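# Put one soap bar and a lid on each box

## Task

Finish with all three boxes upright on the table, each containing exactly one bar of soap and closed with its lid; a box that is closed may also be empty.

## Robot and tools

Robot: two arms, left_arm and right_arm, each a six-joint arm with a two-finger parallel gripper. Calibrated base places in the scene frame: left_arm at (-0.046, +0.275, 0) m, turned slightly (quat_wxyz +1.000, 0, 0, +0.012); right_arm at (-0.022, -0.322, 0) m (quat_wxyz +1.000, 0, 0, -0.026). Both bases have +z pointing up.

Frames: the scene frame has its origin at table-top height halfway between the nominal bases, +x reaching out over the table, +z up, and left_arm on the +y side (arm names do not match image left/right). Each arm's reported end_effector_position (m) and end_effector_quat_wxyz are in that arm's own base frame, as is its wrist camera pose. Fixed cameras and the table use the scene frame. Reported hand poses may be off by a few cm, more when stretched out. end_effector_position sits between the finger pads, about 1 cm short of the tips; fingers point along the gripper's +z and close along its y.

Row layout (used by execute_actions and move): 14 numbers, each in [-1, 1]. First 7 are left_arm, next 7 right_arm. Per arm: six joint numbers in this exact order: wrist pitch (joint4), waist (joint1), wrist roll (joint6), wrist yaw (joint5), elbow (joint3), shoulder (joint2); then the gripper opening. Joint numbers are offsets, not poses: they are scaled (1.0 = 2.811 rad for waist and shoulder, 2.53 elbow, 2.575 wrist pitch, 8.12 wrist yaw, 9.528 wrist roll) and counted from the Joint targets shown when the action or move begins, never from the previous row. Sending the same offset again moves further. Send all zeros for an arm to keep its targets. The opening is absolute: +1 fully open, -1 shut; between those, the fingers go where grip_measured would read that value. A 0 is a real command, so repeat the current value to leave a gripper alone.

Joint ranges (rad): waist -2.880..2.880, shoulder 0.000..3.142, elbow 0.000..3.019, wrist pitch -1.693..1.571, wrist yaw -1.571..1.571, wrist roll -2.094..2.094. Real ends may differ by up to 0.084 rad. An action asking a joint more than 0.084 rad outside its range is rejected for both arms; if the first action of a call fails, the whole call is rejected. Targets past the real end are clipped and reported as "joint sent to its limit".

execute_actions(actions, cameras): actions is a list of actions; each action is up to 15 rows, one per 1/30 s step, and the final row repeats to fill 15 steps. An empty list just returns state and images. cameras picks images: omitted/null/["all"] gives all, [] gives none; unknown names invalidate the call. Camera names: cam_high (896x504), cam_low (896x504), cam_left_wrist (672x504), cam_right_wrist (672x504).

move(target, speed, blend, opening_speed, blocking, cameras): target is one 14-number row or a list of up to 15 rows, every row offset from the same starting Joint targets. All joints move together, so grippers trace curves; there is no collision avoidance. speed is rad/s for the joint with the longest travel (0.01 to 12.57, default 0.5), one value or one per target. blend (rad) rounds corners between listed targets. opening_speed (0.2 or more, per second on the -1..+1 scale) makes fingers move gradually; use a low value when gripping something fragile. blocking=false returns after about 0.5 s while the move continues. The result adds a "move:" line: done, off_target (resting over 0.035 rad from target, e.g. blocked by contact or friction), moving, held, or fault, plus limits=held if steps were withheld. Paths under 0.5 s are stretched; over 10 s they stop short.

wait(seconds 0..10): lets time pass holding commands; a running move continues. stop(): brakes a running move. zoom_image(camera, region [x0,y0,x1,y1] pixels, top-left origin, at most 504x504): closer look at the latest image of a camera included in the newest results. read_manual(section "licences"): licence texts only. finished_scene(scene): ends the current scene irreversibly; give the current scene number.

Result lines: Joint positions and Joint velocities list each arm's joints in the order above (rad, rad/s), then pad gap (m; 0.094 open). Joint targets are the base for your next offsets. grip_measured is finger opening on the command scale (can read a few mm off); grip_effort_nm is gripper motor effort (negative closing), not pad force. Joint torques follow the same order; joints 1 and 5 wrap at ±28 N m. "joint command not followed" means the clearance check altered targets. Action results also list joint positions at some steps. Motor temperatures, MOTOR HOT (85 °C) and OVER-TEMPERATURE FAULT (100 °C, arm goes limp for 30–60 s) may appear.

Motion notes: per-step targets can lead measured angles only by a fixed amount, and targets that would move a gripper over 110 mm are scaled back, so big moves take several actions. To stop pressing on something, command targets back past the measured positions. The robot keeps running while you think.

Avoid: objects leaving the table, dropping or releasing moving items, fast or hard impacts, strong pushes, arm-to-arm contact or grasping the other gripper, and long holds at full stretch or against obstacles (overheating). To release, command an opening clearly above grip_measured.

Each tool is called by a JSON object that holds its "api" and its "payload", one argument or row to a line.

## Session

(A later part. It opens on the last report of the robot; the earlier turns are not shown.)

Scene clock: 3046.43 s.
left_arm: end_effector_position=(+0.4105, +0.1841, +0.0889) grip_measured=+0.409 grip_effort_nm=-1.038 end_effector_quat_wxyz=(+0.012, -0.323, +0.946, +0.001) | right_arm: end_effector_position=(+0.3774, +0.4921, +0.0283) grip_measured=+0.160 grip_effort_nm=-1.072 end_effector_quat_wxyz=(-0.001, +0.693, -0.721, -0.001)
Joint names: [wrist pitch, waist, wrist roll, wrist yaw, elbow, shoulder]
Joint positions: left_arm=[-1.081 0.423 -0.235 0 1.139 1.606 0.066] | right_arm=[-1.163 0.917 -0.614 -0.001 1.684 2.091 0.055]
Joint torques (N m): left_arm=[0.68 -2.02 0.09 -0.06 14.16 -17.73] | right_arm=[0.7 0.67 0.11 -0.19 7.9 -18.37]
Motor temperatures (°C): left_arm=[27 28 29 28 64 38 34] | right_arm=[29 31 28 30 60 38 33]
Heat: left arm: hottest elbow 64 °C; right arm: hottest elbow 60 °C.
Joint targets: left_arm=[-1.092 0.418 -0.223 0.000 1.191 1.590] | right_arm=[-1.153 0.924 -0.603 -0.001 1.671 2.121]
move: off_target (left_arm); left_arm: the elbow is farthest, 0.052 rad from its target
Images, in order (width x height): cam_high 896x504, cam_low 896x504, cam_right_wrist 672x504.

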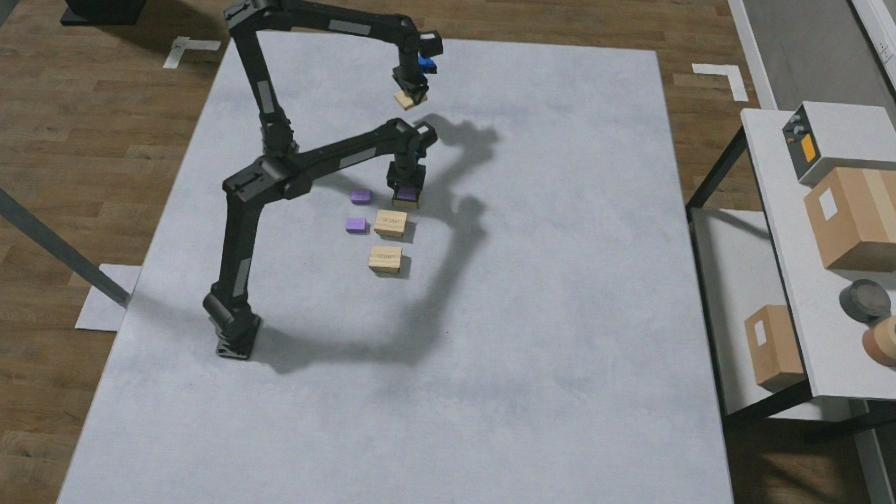

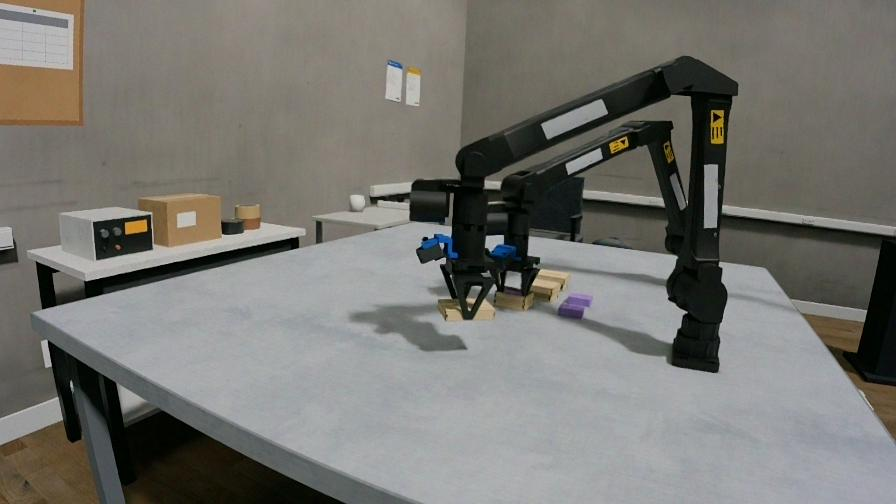

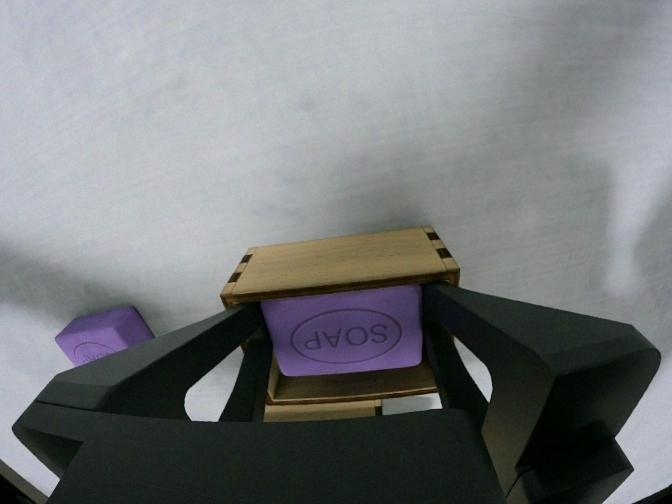

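{"api": "move", "payload": {
  "target": [0,0,0,0,0,0,0.25,0,0,0,0,0,0,0.26],
  "opening_speed": 0.2,
  "cameras": ["cam_right_wrist","cam_high"]
}}

{"api": "zoom_image", "payload": {
  "camera": "cam_right_wrist",
  "region": [180, 180, 500, 430]
}}

{"api": "zoom_image", "payload": {
  "camera": "cam_high",
  "region": [370, 160, 450, 230]
}}

Scene clock: 3054.67 s.
left_arm: end_effector_position=(+0.4105, +0.1841, +0.0889) grip_measured=+0.409 grip_effort_nm=-1.038 end_effector_quat_wxyz=(+0.012, -0.323, +0.946, +0.001) | right_arm: end_effector_position=(+0.3775, +0.4922, +0.0283) grip_measured=+0.227 grip_effort_nm=1.194 end_effector_quat_wxyz=(-0.001, +0.693, -0.721, -0.001)
Joint names: [wrist pitch, waist, wrist roll, wrist yaw, elbow, shoulder]
Joint positions: left_arm=[-1.081 0.423 -0.235 0 1.139 1.606 0.066] | right_arm=[-1.162 0.917 -0.614 -0.001 1.684 2.091 0.058]
Joint torques (N m): left_arm=[0.66 -2.02 0.09 -0.06 14.15 -17.79] | right_arm=[0.75 0.67 0.11 -0.18 7.91 -18.37]
Motor temperatures (°C): left_arm=[27 28 29 28 64 38 34] | right_arm=[29 31 28 30 60 37 33]
Heat: left arm: hottest elbow 64 °C; right arm: hottest elbow 60 °C.
Joint targets: left_arm=[-1.092 0.418 -0.223 0.000 1.191 1.590] | right_arm=[-1.153 0.924 -0.603 -0.001 1.671 2.121]
move: off_target (left_arm); left_arm: the elbow is farthest, 0.052 rad from its target
Images, in order (width x height): cam_high 896x504, cam_right_wrist 672x504.

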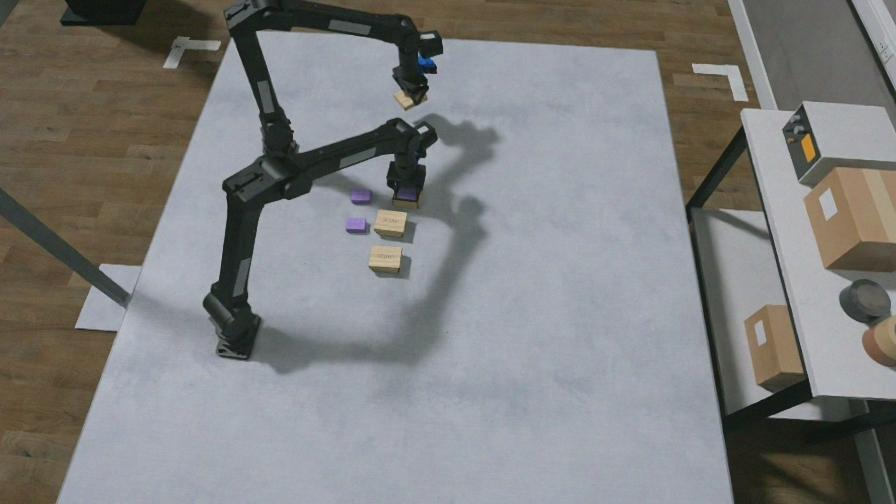

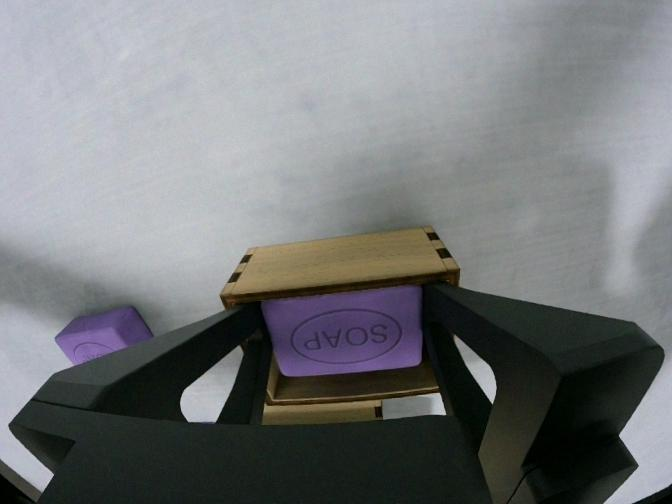

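Scaled by 1.575 from the camera's 672x504 image, which has a finer 960x720 frame.

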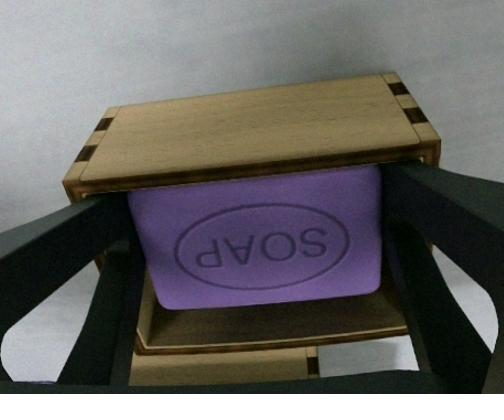

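Scaled by 6.300 from the camera's 896x504 image, which has a finer 1280x720 frame.

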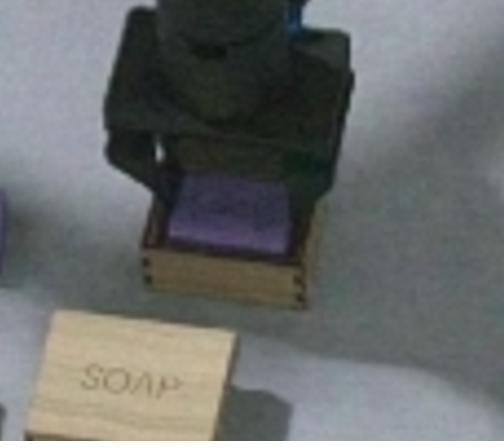

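{"api": "move", "payload": {
  "target": [
    [0,0,0,0,0,0,0.25,0,0,0,0,0,0,0.2],
    [0,0,0,0,0,0,0.25,-0.0062,0,0,0,0.0229,-0.0149,0.2],
    [0,0,0,0,0,0,0.25,-0.0687,0,0,0,0.066,-0.0374,0.2]
  ],
  "speed": 0.12,
  "opening_speed": 0.2,
  "cameras": ["cam_right_wrist","cam_high","cam_low"]
}}

{"api": "zoom_image", "payload": {
  "camera": "cam_low",
  "region": [485, 275, 540, 315]
}}

Scene clock: 3069.37 s.
left_arm: end_effector_position=(+0.4105, +0.1841, +0.0889) grip_measured=+0.409 grip_effort_nm=-1.043 end_effector_quat_wxyz=(+0.012, -0.323, +0.946, +0.001) | right_arm: end_effector_position=(+0.3769, +0.4914, +0.0968) grip_measured=+0.198 grip_effort_nm=0.051 end_effector_quat_wxyz=(+0.003, +0.693, -0.721, +0.000)
Joint names: [wrist pitch, waist, wrist roll, wrist yaw, elbow, shoulder]
Joint positions: left_arm=[-1.081 0.423 -0.235 0 1.139 1.606 0.066] | right_arm=[-1.322 0.917 -0.614 -0.001 1.777 2.033 0.056]
Joint torques (N m): left_arm=[0.68 -2.02 0.09 -0.06 14.15 -17.67] | right_arm=[0.14 0.62 0.11 -0.19 14.56 -22.18]
Motor temperatures (°C): left_arm=[27 28 29 28 64 38 34] | right_arm=[29 31 28 30 61 36 33]
Heat: left arm: hottest elbow 64 °C; right arm: hottest elbow 61 °C.
Joint targets: left_arm=[-1.092 0.418 -0.223 0.000 1.191 1.590] | right_arm=[-1.330 0.924 -0.603 -0.001 1.838 2.016]
move: off_target (left_arm, right_arm); left_arm: the elbow is farthest, 0.052 rad from its target; right_arm: the elbow is farthest, 0.061 rad from its target
Images, in order (width x height): cam_high 896x504, cam_low 896x504, cam_right_wrist 672x504.

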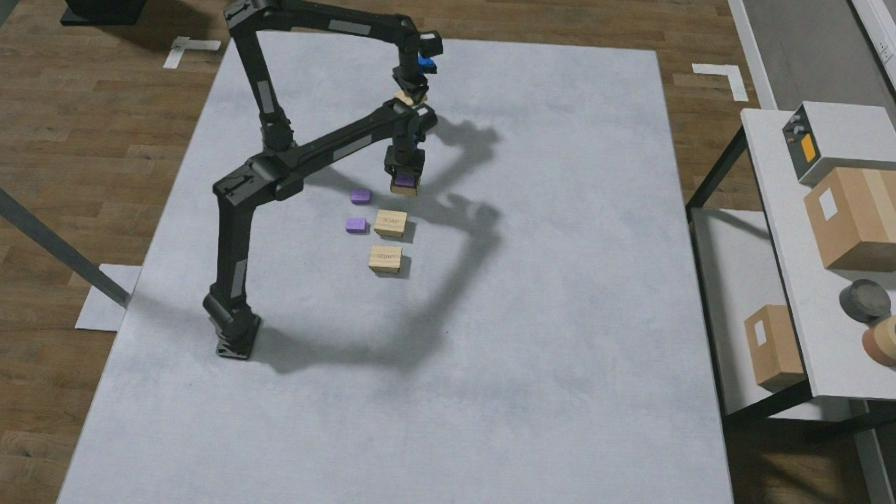

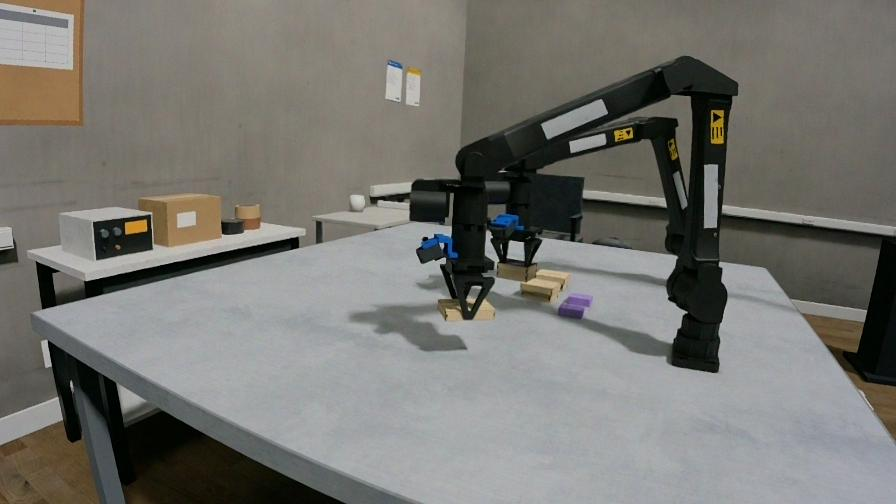

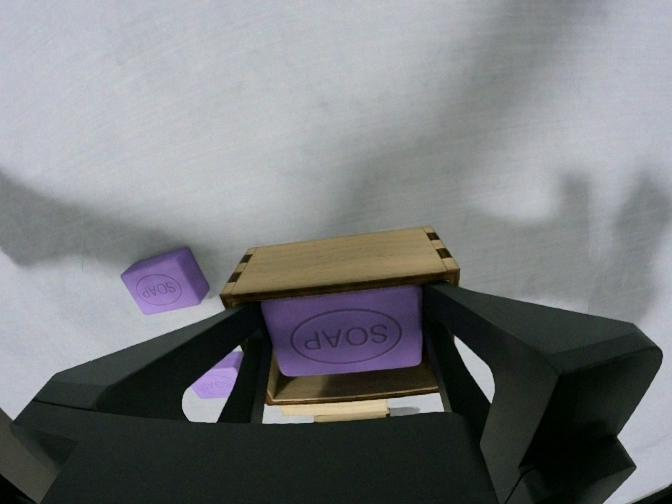

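Scaled by 9.164 from the camera's 896x504 image, which has a finer 1280x720 frame.

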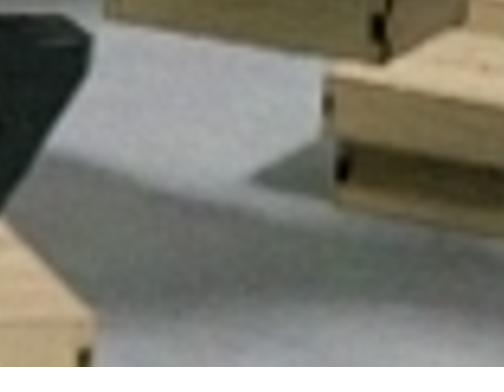

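{"api": "move", "payload": {
  "target": [0,0,0,0,0,0,0.25,0.0687,0,0,0,-0.066,0.0374,0.2],
  "speed": 0.1,
  "cameras": ["cam_right_wrist","cam_low"]
}}

{"api": "zoom_image", "payload": {
  "camera": "cam_low",
  "region": [475, 245, 555, 315]
}}

Scene clock: 3094.83 s.
left_arm: end_effector_position=(+0.4105, +0.1841, +0.0889) grip_measured=+0.409 grip_effort_nm=-1.033 end_effector_quat_wxyz=(+0.012, -0.323, +0.946, +0.001) | right_arm: end_effector_position=(+0.3778, +0.4926, +0.0280) grip_measured=+0.198 grip_effort_nm=0.046 end_effector_quat_wxyz=(-0.001, +0.693, -0.721, -0.001)
Joint names: [wrist pitch, waist, wrist roll, wrist yaw, elbow, shoulder]
Joint positions: left_arm=[-1.081 0.423 -0.235 0 1.139 1.606 0.066] | right_arm=[-1.161 0.917 -0.614 -0.001 1.686 2.092 0.056]
Joint torques (N m): left_arm=[0.66 -2.08 0.09 -0.06 14.15 -17.73] | right_arm=[0.7 0.67 0.11 -0.19 7.8 -18.55]
Motor temperatures (°C): left_arm=[27 28 29 28 65 38 34] | right_arm=[29 31 28 30 62 40 32]
Heat: left arm: hottest elbow 65 °C; right arm: hottest elbow 62 °C.
Joint targets: left_arm=[-1.092 0.418 -0.223 0.000 1.191 1.590] | right_arm=[-1.153 0.924 -0.603 -0.001 1.671 2.121]
move: off_target (left_arm); left_arm: the elbow is farthest, 0.052 rad from its target
Images, in order (width x height): cam_low 896x504, cam_right_wrist 672x504.

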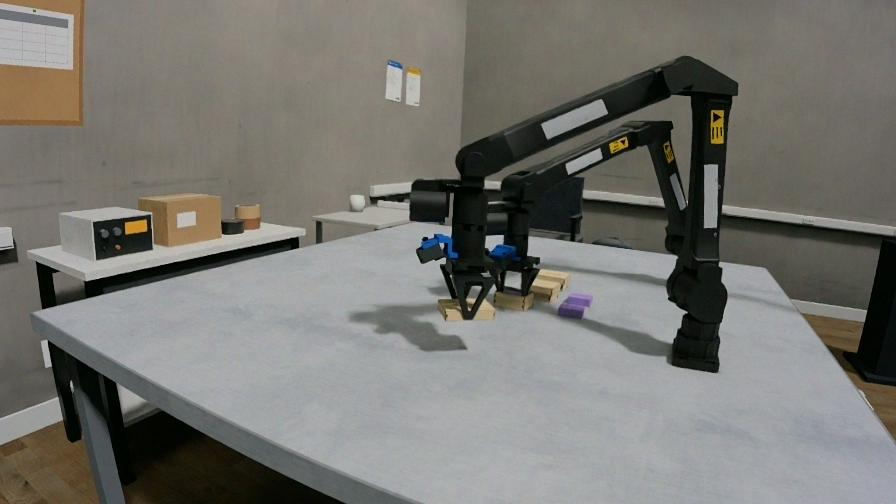

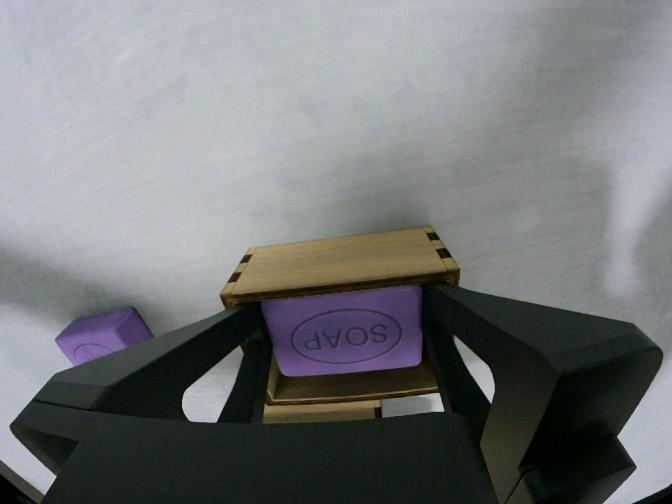

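Scaled by 6.300 from the camera's 896x504 image, which has a finer 1280x720 frame.

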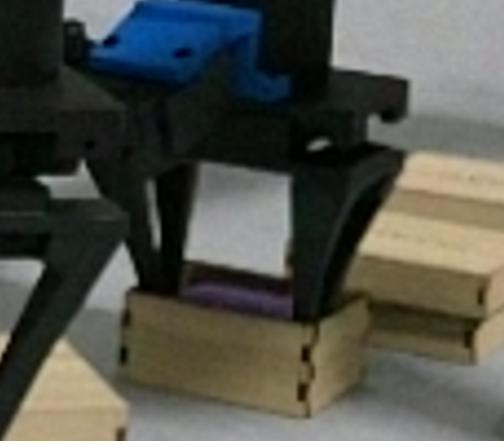

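{"api": "move", "payload": {
  "target": [
    [0,0,0,0,0,0,0.25,0,0,0,0,0,0,0.179],
    [0,0,0,0,0,0,0.25,-0.0062,0,0,0,0.0237,-0.0146,0.179],
    [0,0,0,0,0,0,0.25,-0.0171,0,0,0,0.0352,-0.0196,0.179]
  ],
  "speed": 0.08,
  "opening_speed": 0.2,
  "cameras": ["cam_right_wrist","cam_low"]
}}

{"api": "zoom_image", "payload": {
  "camera": "cam_low",
  "region": [475, 245, 555, 315]
}}

{"api": "zoom_image", "payload": {
  "camera": "cam_right_wrist",
  "region": [180, 180, 500, 430]
}}

Scene clock: 3111.30 s.
left_arm: end_effector_position=(+0.4105, +0.1841, +0.0889) grip_measured=+0.409 grip_effort_nm=-1.033 end_effector_quat_wxyz=(+0.012, -0.323, +0.946, +0.001) | right_arm: end_effector_position=(+0.3776, +0.4923, +0.0375) grip_measured=+0.185 grip_effort_nm=-0.379 end_effector_quat_wxyz=(+0.002, +0.693, -0.721, +0.000)
Joint names: [wrist pitch, waist, wrist roll, wrist yaw, elbow, shoulder]
Joint positions: left_arm=[-1.081 0.423 -0.235 0 1.139 1.606 0.066] | right_arm=[-1.189 0.917 -0.614 -0.001 1.7 2.085 0.056]
Joint torques (N m): left_arm=[0.68 -2.02 0.09 -0.06 14.15 -17.79] | right_arm=[-0.01 0.62 0.11 -0.19 14.13 -22.36]
Motor temperatures (°C): left_arm=[27 28 29 28 65 38 34] | right_arm=[29 31 28 30 62 39 32]
Heat: left arm: hottest elbow 65 °C; right arm: hottest elbow 62 °C.
Joint targets: left_arm=[-1.092 0.418 -0.223 0.000 1.191 1.590] | right_arm=[-1.197 0.924 -0.603 -0.001 1.760 2.066]
move: off_target (left_arm, right_arm); left_arm: the elbow is farthest, 0.052 rad from its target; right_arm: the elbow is farthest, 0.060 rad from its target
Images, in order (width x height): cam_low 896x504, cam_right_wrist 672x504.

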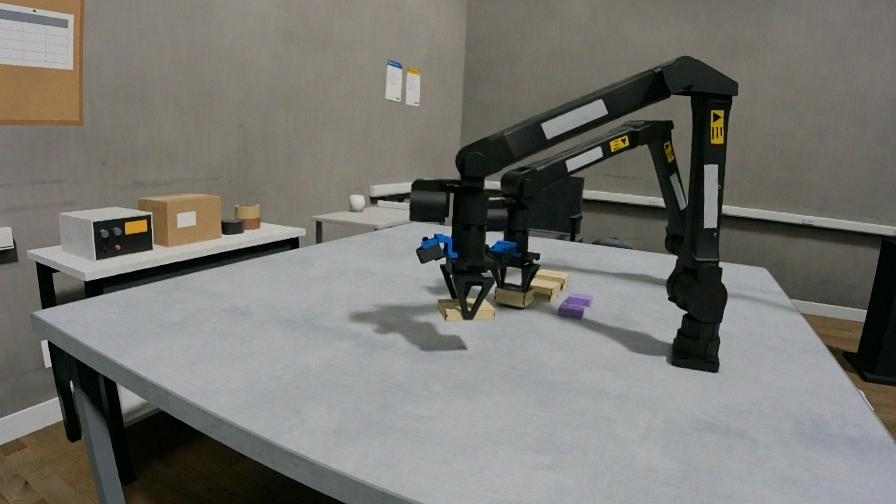

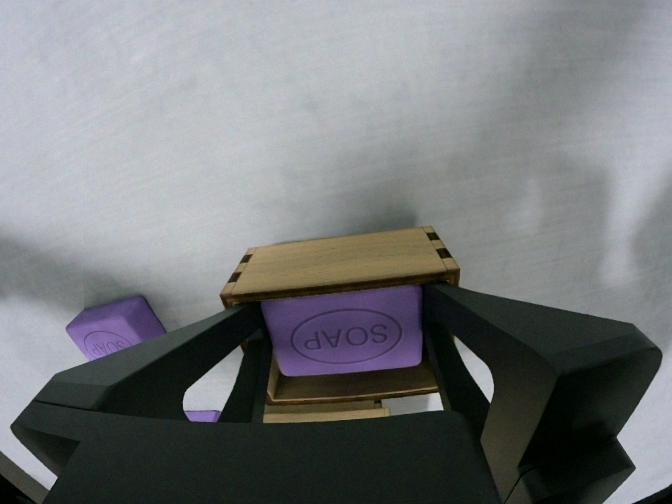

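Scaled by 6.300 from the camera's 896x504 image, which has a finer 1280x720 frame.

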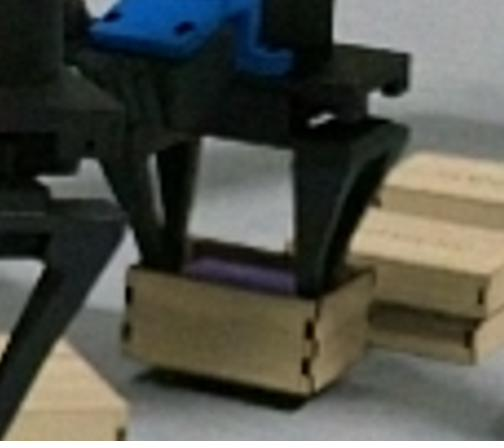

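Scaled by 1.575 from the camera's 672x504 image, which has a finer 960x720 frame.

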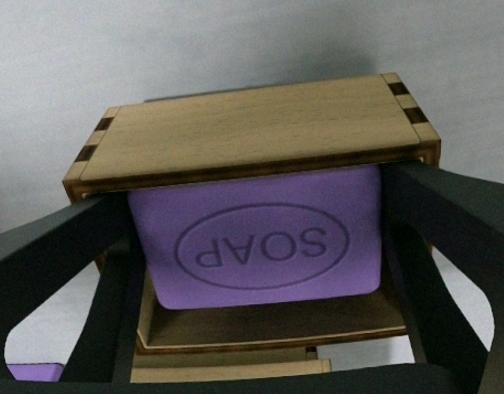

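{"api": "move", "payload": {
  "target": [
    [0,0,0,0,0,0,0.25,0.0171,0,0,0,-0.0352,0.0196,0.179],
    [0,0,0,0,0,0,0.25,0.0171,0,0,0,-0.0352,0.0196,0.05],
    [0,0,0,0,0,0,0.25,0.0171,0,0,0,-0.0352,0.002,0.05]
  ],
  "speed": 0.08,
  "opening_speed": 0.2,
  "cameras": ["cam_right_wrist","cam_low"]
}}

{"api": "zoom_image", "payload": {
  "camera": "cam_low",
  "region": [475, 245, 555, 315]
}}

{"api": "zoom_image", "payload": {
  "camera": "cam_right_wrist",
  "region": [180, 180, 500, 430]
}}

Scene clock: 3154.30 s.
left_arm: end_effector_position=(+0.4105, +0.1841, +0.0889) grip_measured=+0.409 grip_effort_nm=-1.043 end_effector_quat_wxyz=(+0.012, -0.323, +0.946, +0.001) | right_arm: end_effector_position=(+0.3777, +0.4925, +0.0282) grip_measured=+0.160 grip_effort_nm=-1.077 end_effector_quat_wxyz=(-0.002, +0.693, -0.721, -0.001)
Joint names: [wrist pitch, waist, wrist roll, wrist yaw, elbow, shoulder]
Joint positions: left_arm=[-1.081 0.423 -0.235 0 1.139 1.606 0.066] | right_arm=[-1.161 0.917 -0.614 -0.001 1.685 2.092 0.055]
Joint torques (N m): left_arm=[0.66 -2.02 0.09 -0.06 14.15 -17.73] | right_arm=[0.69 0.62 0.11 -0.19 7.88 -22.18]
Motor temperatures (°C): left_arm=[27 28 29 28 65 38 34] | right_arm=[29 31 28 30 68 39 31]
Heat: left arm: hottest elbow 65 °C; right arm: hottest elbow 68 °C.
Joint targets: left_arm=[-1.092 0.418 -0.223 0.000 1.191 1.590] | right_arm=[-1.153 0.924 -0.603 -0.001 1.671 2.071]
move: off_target (left_arm); left_arm: the elbow is farthest, 0.052 rad from its target
Images, in order (width x height): cam_low 896x504, cam_right_wrist 672x504.

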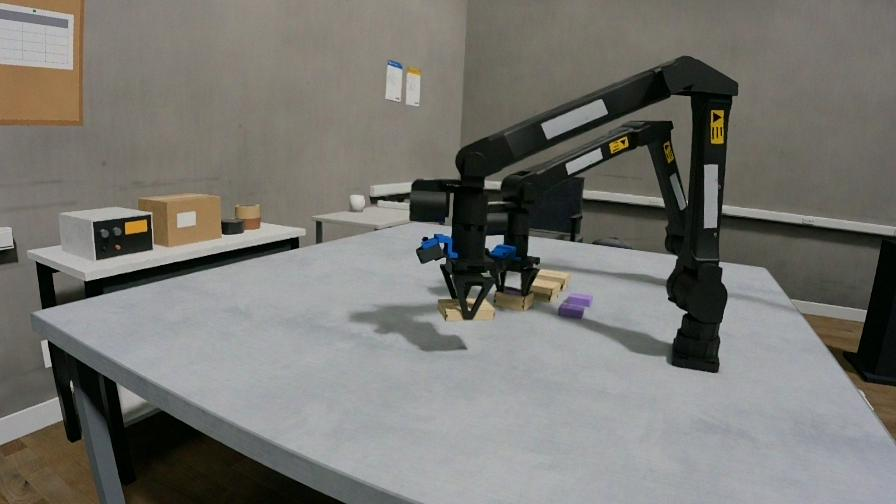

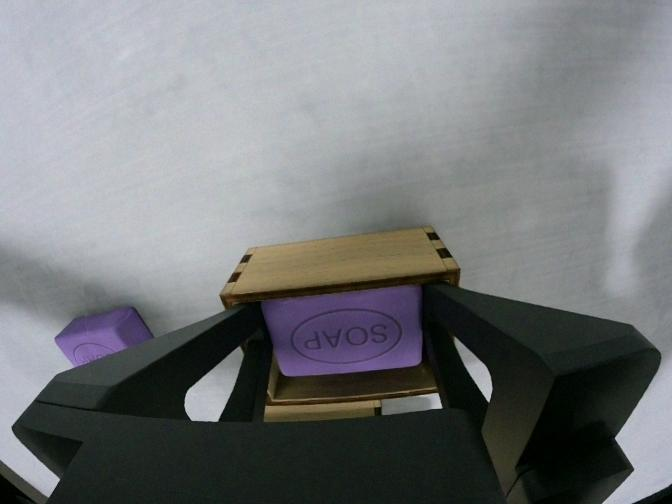

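Scaled by 6.300 from the camera's 896x504 image, which has a finer 1280x720 frame.

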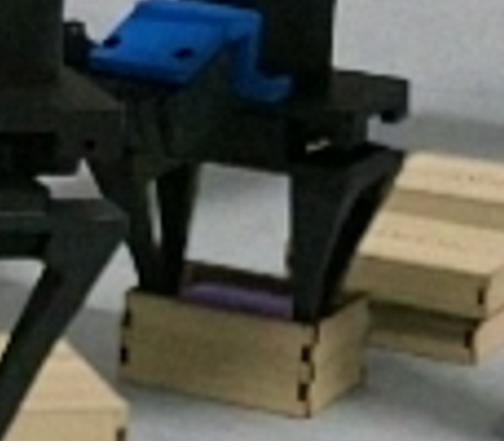

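Scaled by 1.575 from the camera's 672x504 image, which has a finer 960x720 frame.

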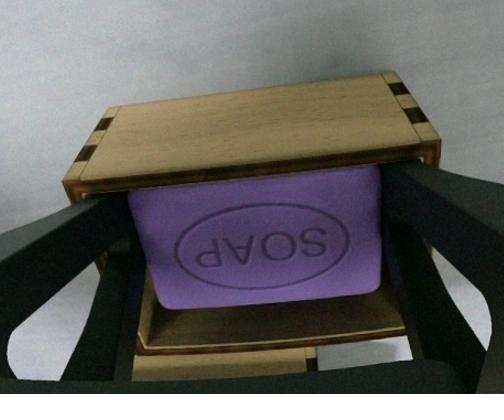

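{"api": "move", "payload": {
  "target": [0,0,0,0,0,0,0.25,0,0,0,0,0,-0.0035,0.05],
  "speed": 0.05,
  "cameras": ["cam_right_wrist","cam_low"]
}}

{"api": "zoom_image", "payload": {
  "camera": "cam_low",
  "region": [475, 245, 555, 315]
}}

{"api": "zoom_image", "payload": {
  "camera": "cam_right_wrist",
  "region": [180, 180, 500, 430]
}}

Scene clock: 3162.20 s.
left_arm: end_effector_position=(+0.4105, +0.1841, +0.0889) grip_measured=+0.409 grip_effort_nm=-1.038 end_effector_quat_wxyz=(+0.012, -0.323, +0.946, +0.001) | right_arm: end_effector_position=(+0.3785, +0.4935, +0.0355) grip_measured=+0.160 grip_effort_nm=-1.077 end_effector_quat_wxyz=(-0.008, +0.693, -0.721, -0.002)
Joint names: [wrist pitch, waist, wrist roll, wrist yaw, elbow, shoulder]
Joint positions: left_arm=[-1.081 0.423 -0.235 0 1.139 1.606 0.066] | right_arm=[-1.161 0.917 -0.614 -0.001 1.685 2.079 0.055]
Joint torques (N m): left_arm=[0.66 -2.02 0.09 -0.06 14.13 -17.73] | right_arm=[0.7 0.67 0.12 -0.2 7.95 -21.95]
Motor temperatures (°C): left_arm=[27 28 29 28 65 38 34] | right_arm=[29 31 28 30 67 39 32]
Heat: left arm: hottest elbow 65 °C; right arm: hottest elbow 67 °C.
Joint targets: left_arm=[-1.092 0.418 -0.223 0.000 1.191 1.590] | right_arm=[-1.153 0.924 -0.603 -0.001 1.671 2.061]
move: off_target (left_arm); left_arm: the elbow is farthest, 0.052 rad from its target
Images, in order (width x height): cam_low 896x504, cam_right_wrist 672x504.

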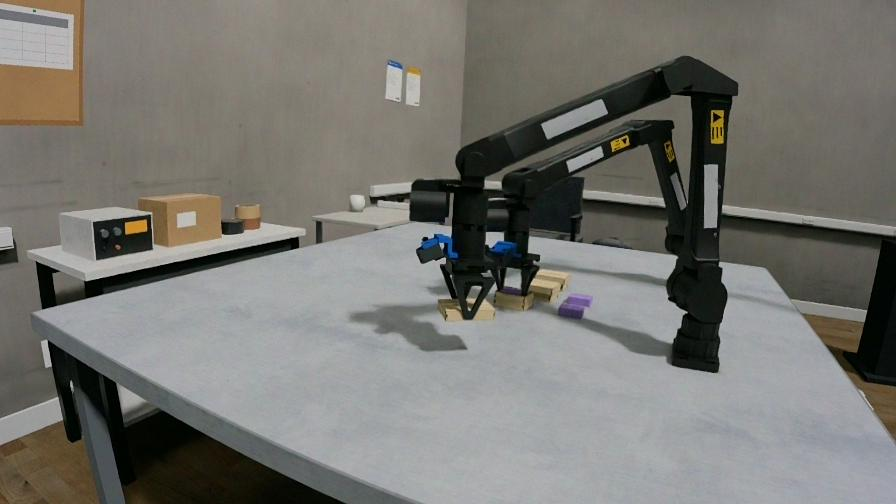

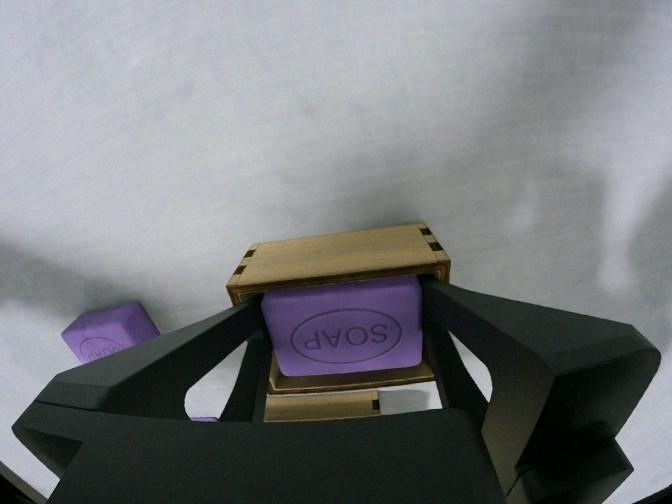

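Scaled by 6.300 from the camera's 896x504 image, which has a finer 1280x720 frame.

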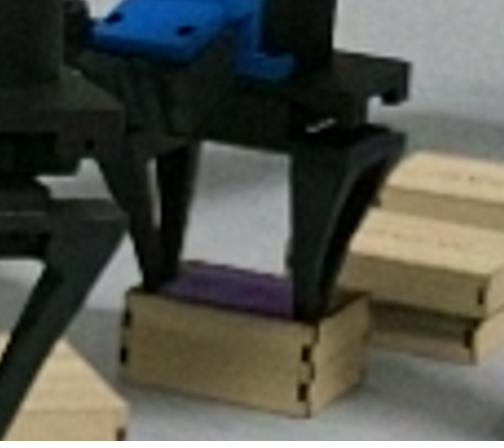

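Scaled by 1.575 from the camera's 672x504 image, which has a finer 960x720 frame.

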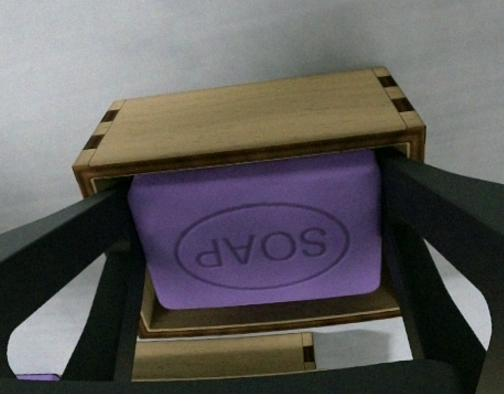

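{"api": "move", "payload": {
  "target": [
    [0,0,0,0,0,0,0.25,0,0,0,0,0,0.0178,0.05],
    [0,0,0,0,0,0,0.25,0,0,0,0,0,0.0178,0.215]
  ],
  "speed": 0.05,
  "opening_speed": 0.2,
  "cameras": ["cam_right_wrist","cam_low"]
}}

{"api": "zoom_image", "payload": {
  "camera": "cam_low",
  "region": [475, 245, 555, 315]
}}

{"api": "zoom_image", "payload": {
  "camera": "cam_right_wrist",
  "region": [180, 180, 500, 430]
}}

Scene clock: 3177.07 s.
left_arm: end_effector_position=(+0.4105, +0.1841, +0.0889) grip_measured=+0.409 grip_effort_nm=-1.043 end_effector_quat_wxyz=(+0.012, -0.323, +0.946, +0.001) | right_arm: end_effector_position=(+0.3784, +0.4933, +0.0342) grip_measured=+0.212 grip_effort_nm=0.037 end_effector_quat_wxyz=(-0.006, +0.693, -0.721, -0.001)
Joint names: [wrist pitch, waist, wrist roll, wrist yaw, elbow, shoulder]
Joint positions: left_arm=[-1.081 0.423 -0.235 0 1.139 1.606 0.066] | right_arm=[-1.161 0.917 -0.614 -0.001 1.685 2.082 0.057]
Joint torques (N m): left_arm=[0.68 -2.08 0.09 -0.06 14.15 -17.67] | right_arm=[0.69 0.62 0.11 -0.2 7.94 -18.37]
Motor temperatures (°C): left_arm=[27 28 29 28 65 38 34] | right_arm=[29 31 28 30 64 41 32]
Heat: left arm: hottest elbow 65 °C; right arm: hottest elbow 64 °C.
Joint targets: left_arm=[-1.092 0.418 -0.223 0.000 1.191 1.590] | right_arm=[-1.153 0.924 -0.603 -0.001 1.671 2.111]
move: off_target (left_arm); left_arm: the elbow is farthest, 0.052 rad from its target
Images, in order (width x height): cam_low 896x504, cam_right_wrist 672x504.

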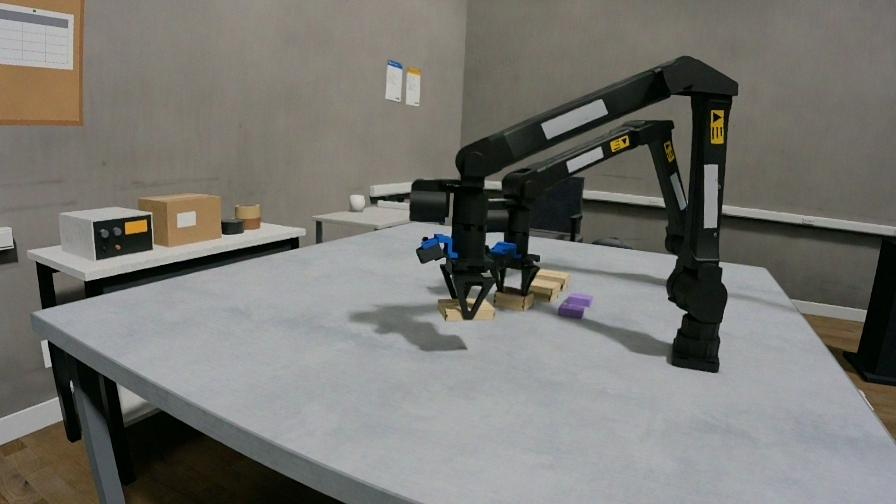

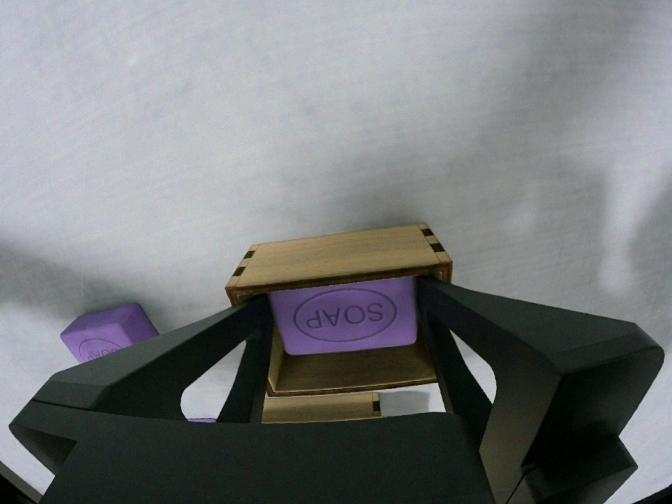

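Scaled by 6.300 from the camera's 896x504 image, which has a finer 1280x720 frame.

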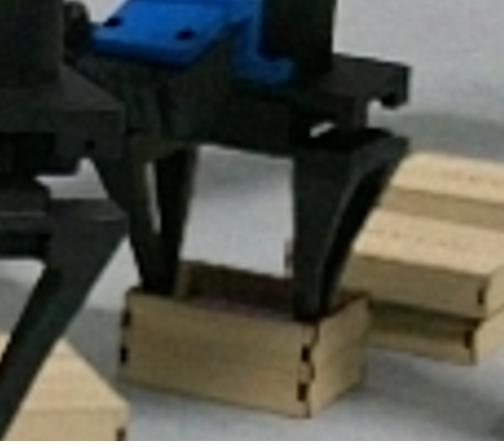

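Scaled by 1.575 from the camera's 672x504 image, which has a finer 960x720 frame.

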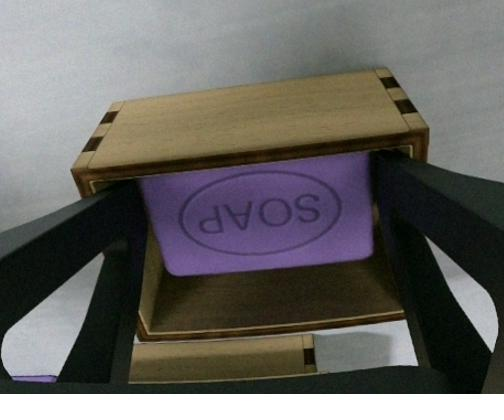

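{"api": "move", "payload": {
  "target": [
    [0,0,0,0,0,0,0.25,-0.0058,0,0,0,0.0229,-0.0149,0.2],
    [0,0,0,0,0,0,0.25,-0.025,0,0,0,0.037,-0.0215,0.2]
  ],
  "speed": 0.08,
  "cameras": ["cam_right_wrist","cam_low"]
}}

{"api": "zoom_image", "payload": {
  "camera": "cam_low",
  "region": [475, 245, 555, 315]
}}

Scene clock: 3189.50 s.
left_arm: end_effector_position=(+0.4105, +0.1841, +0.0889) grip_measured=+0.409 grip_effort_nm=-1.038 end_effector_quat_wxyz=(+0.012, -0.323, +0.946, +0.001) | right_arm: end_effector_position=(+0.3779, +0.4926, +0.0541) grip_measured=+0.202 grip_effort_nm=-0.129 end_effector_quat_wxyz=(-0.004, +0.693, -0.721, -0.001)
Joint names: [wrist pitch, waist, wrist roll, wrist yaw, elbow, shoulder]
Joint positions: left_arm=[-1.081 0.423 -0.235 0 1.139 1.606 0.066] | right_arm=[-1.21 0.917 -0.614 -0.001 1.71 2.063 0.056]
Joint torques (N m): left_arm=[0.66 -2.08 0.09 -0.06 14.16 -17.73] | right_arm=[0.13 0.67 0.11 -0.2 13.87 -21.42]
Motor temperatures (°C): left_arm=[27 28 29 28 66 38 34] | right_arm=[29 31 28 30 63 39 31]
Heat: left arm: hottest elbow 66 °C; right arm: hottest elbow 63 °C.
Joint targets: left_arm=[-1.092 0.418 -0.223 0.000 1.191 1.590] | right_arm=[-1.218 0.924 -0.603 -0.001 1.765 2.051]
move: off_target (left_arm, right_arm); left_arm: the elbow is farthest, 0.052 rad from its target; right_arm: the elbow is farthest, 0.055 rad from its target
Images, in order (width x height): cam_low 896x504, cam_right_wrist 672x504.

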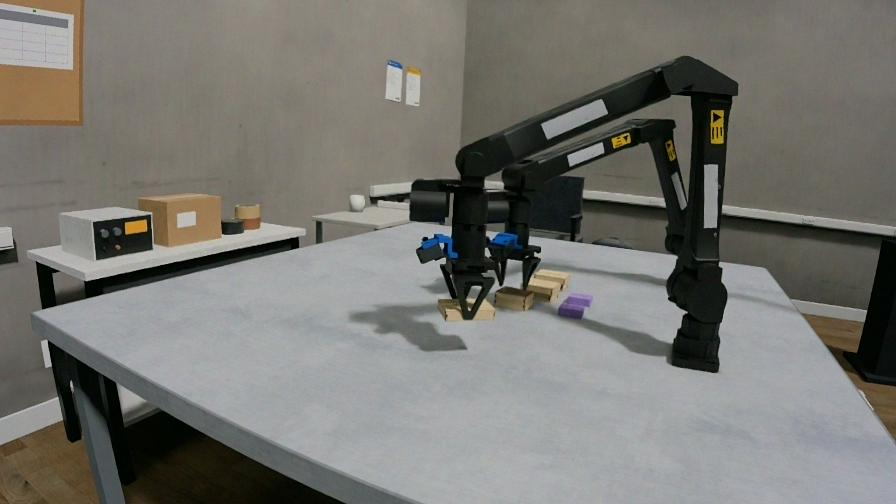

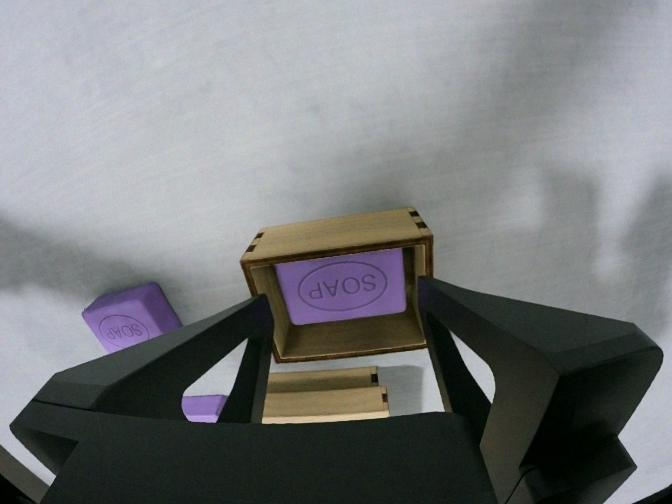

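Scaled by 6.300 from the camera's 896x504 image, which has a finer 1280x720 frame.

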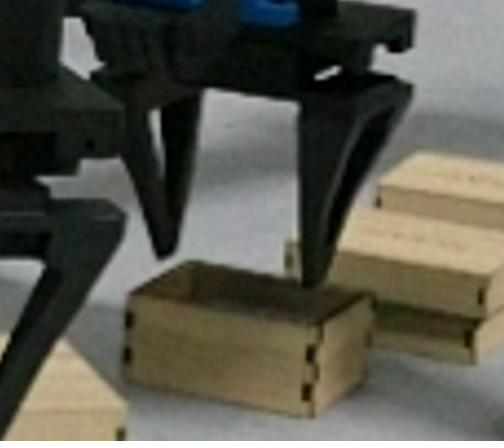

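{"api": "move", "payload": {
  "target": [
    [0,0,0,0,0,0,0.25,-0.02,0,0,0,0,-0.03,0.2],
    [0,0,0,0,0,0,0.25,-0.0416,-0.0274,-0.0058,0,-0.0636,-0.0676,0.2]
  ],
  "speed": [0.2,0.3],
  "cameras": ["cam_right_wrist","cam_low"]
}}

{"api": "zoom_image", "payload": {
  "camera": "cam_right_wrist",
  "region": [200, 40, 500, 400]
}}

{"api": "zoom_image", "payload": {
  "camera": "cam_low",
  "region": [485, 275, 540, 315]
}}

Scene clock: 3210.80 s.
left_arm: end_effector_position=(+0.4105, +0.1841, +0.0889) grip_measured=+0.409 grip_effort_nm=-1.033 end_effector_quat_wxyz=(+0.012, -0.323, +0.946, +0.001) | right_arm: end_effector_position=(+0.3774, +0.4260, +0.1288) grip_measured=+0.202 grip_effort_nm=-0.129 end_effector_quat_wxyz=(+0.001, +0.679, -0.734, +0.000)
Joint names: [wrist pitch, waist, wrist roll, wrist yaw, elbow, shoulder]
Joint positions: left_arm=[-1.081 0.423 -0.235 0 1.139 1.606 0.066] | right_arm=[-1.317 0.846 -0.646 -0.001 1.619 1.875 0.056]
Joint torques (N m): left_arm=[0.68 -2.02 0.09 -0.06 14.16 -17.79] | right_arm=[0.1 0.09 -0.13 -0.21 8.21 -19.37]
Motor temperatures (°C): left_arm=[27 28 29 28 66 38 34] | right_arm=[29 31 28 30 63 38 31]
Heat: left arm: hottest elbow 66 °C; right arm: hottest elbow 63 °C.
Joint targets: left_arm=[-1.092 0.418 -0.223 0.000 1.191 1.590] | right_arm=[-1.325 0.847 -0.658 -0.001 1.604 1.861]
move: off_target (left_arm); left_arm: the elbow is farthest, 0.052 rad from its target
Images, in order (width x height): cam_low 896x504, cam_right_wrist 672x504.

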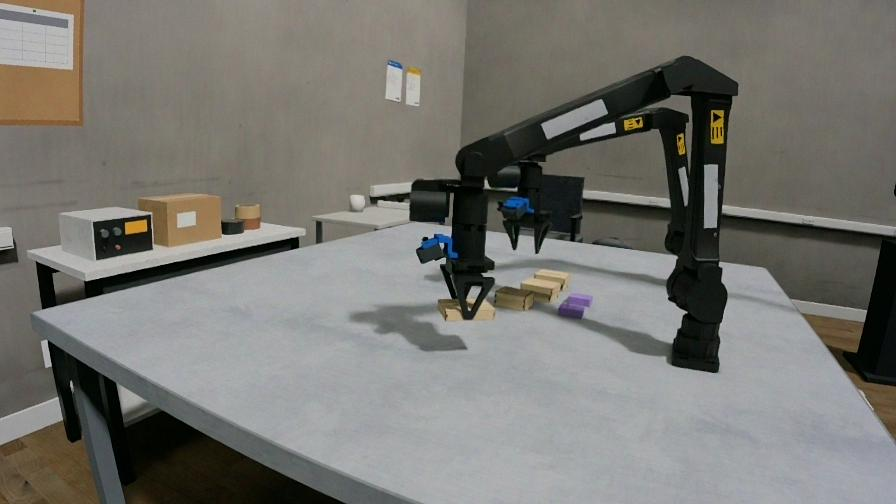

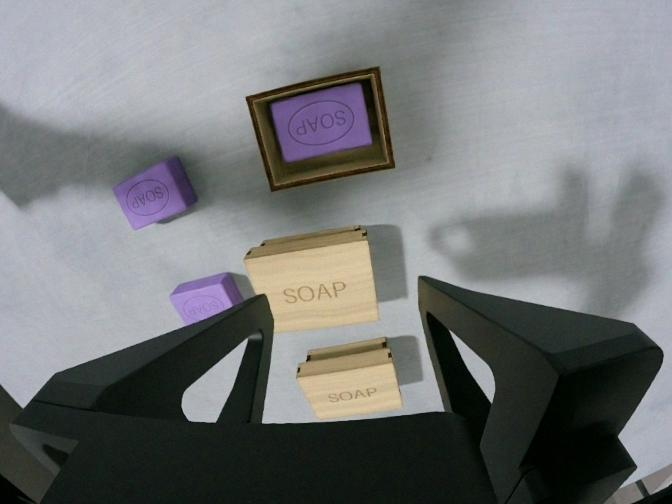

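Scaled by 1.400 from the camera's 672x504 image, which has a finer 960x720 frame.

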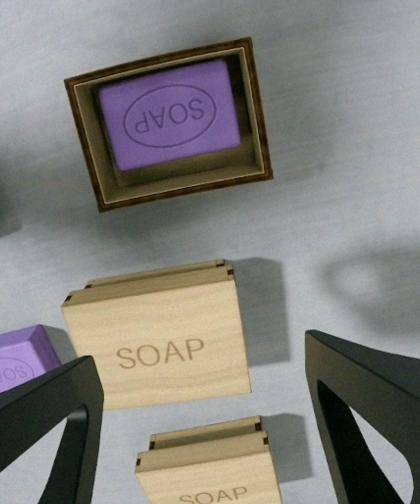

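Scaled by 9.164 from the camera's 896x504 image, which has a finer 1280x720 frame.

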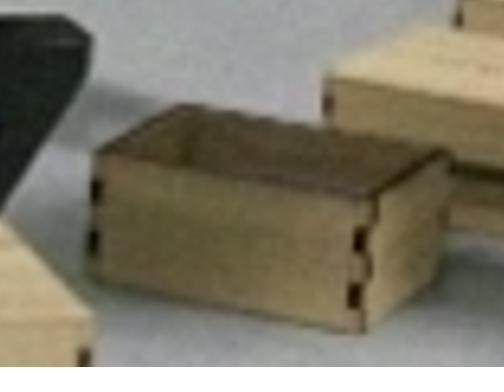

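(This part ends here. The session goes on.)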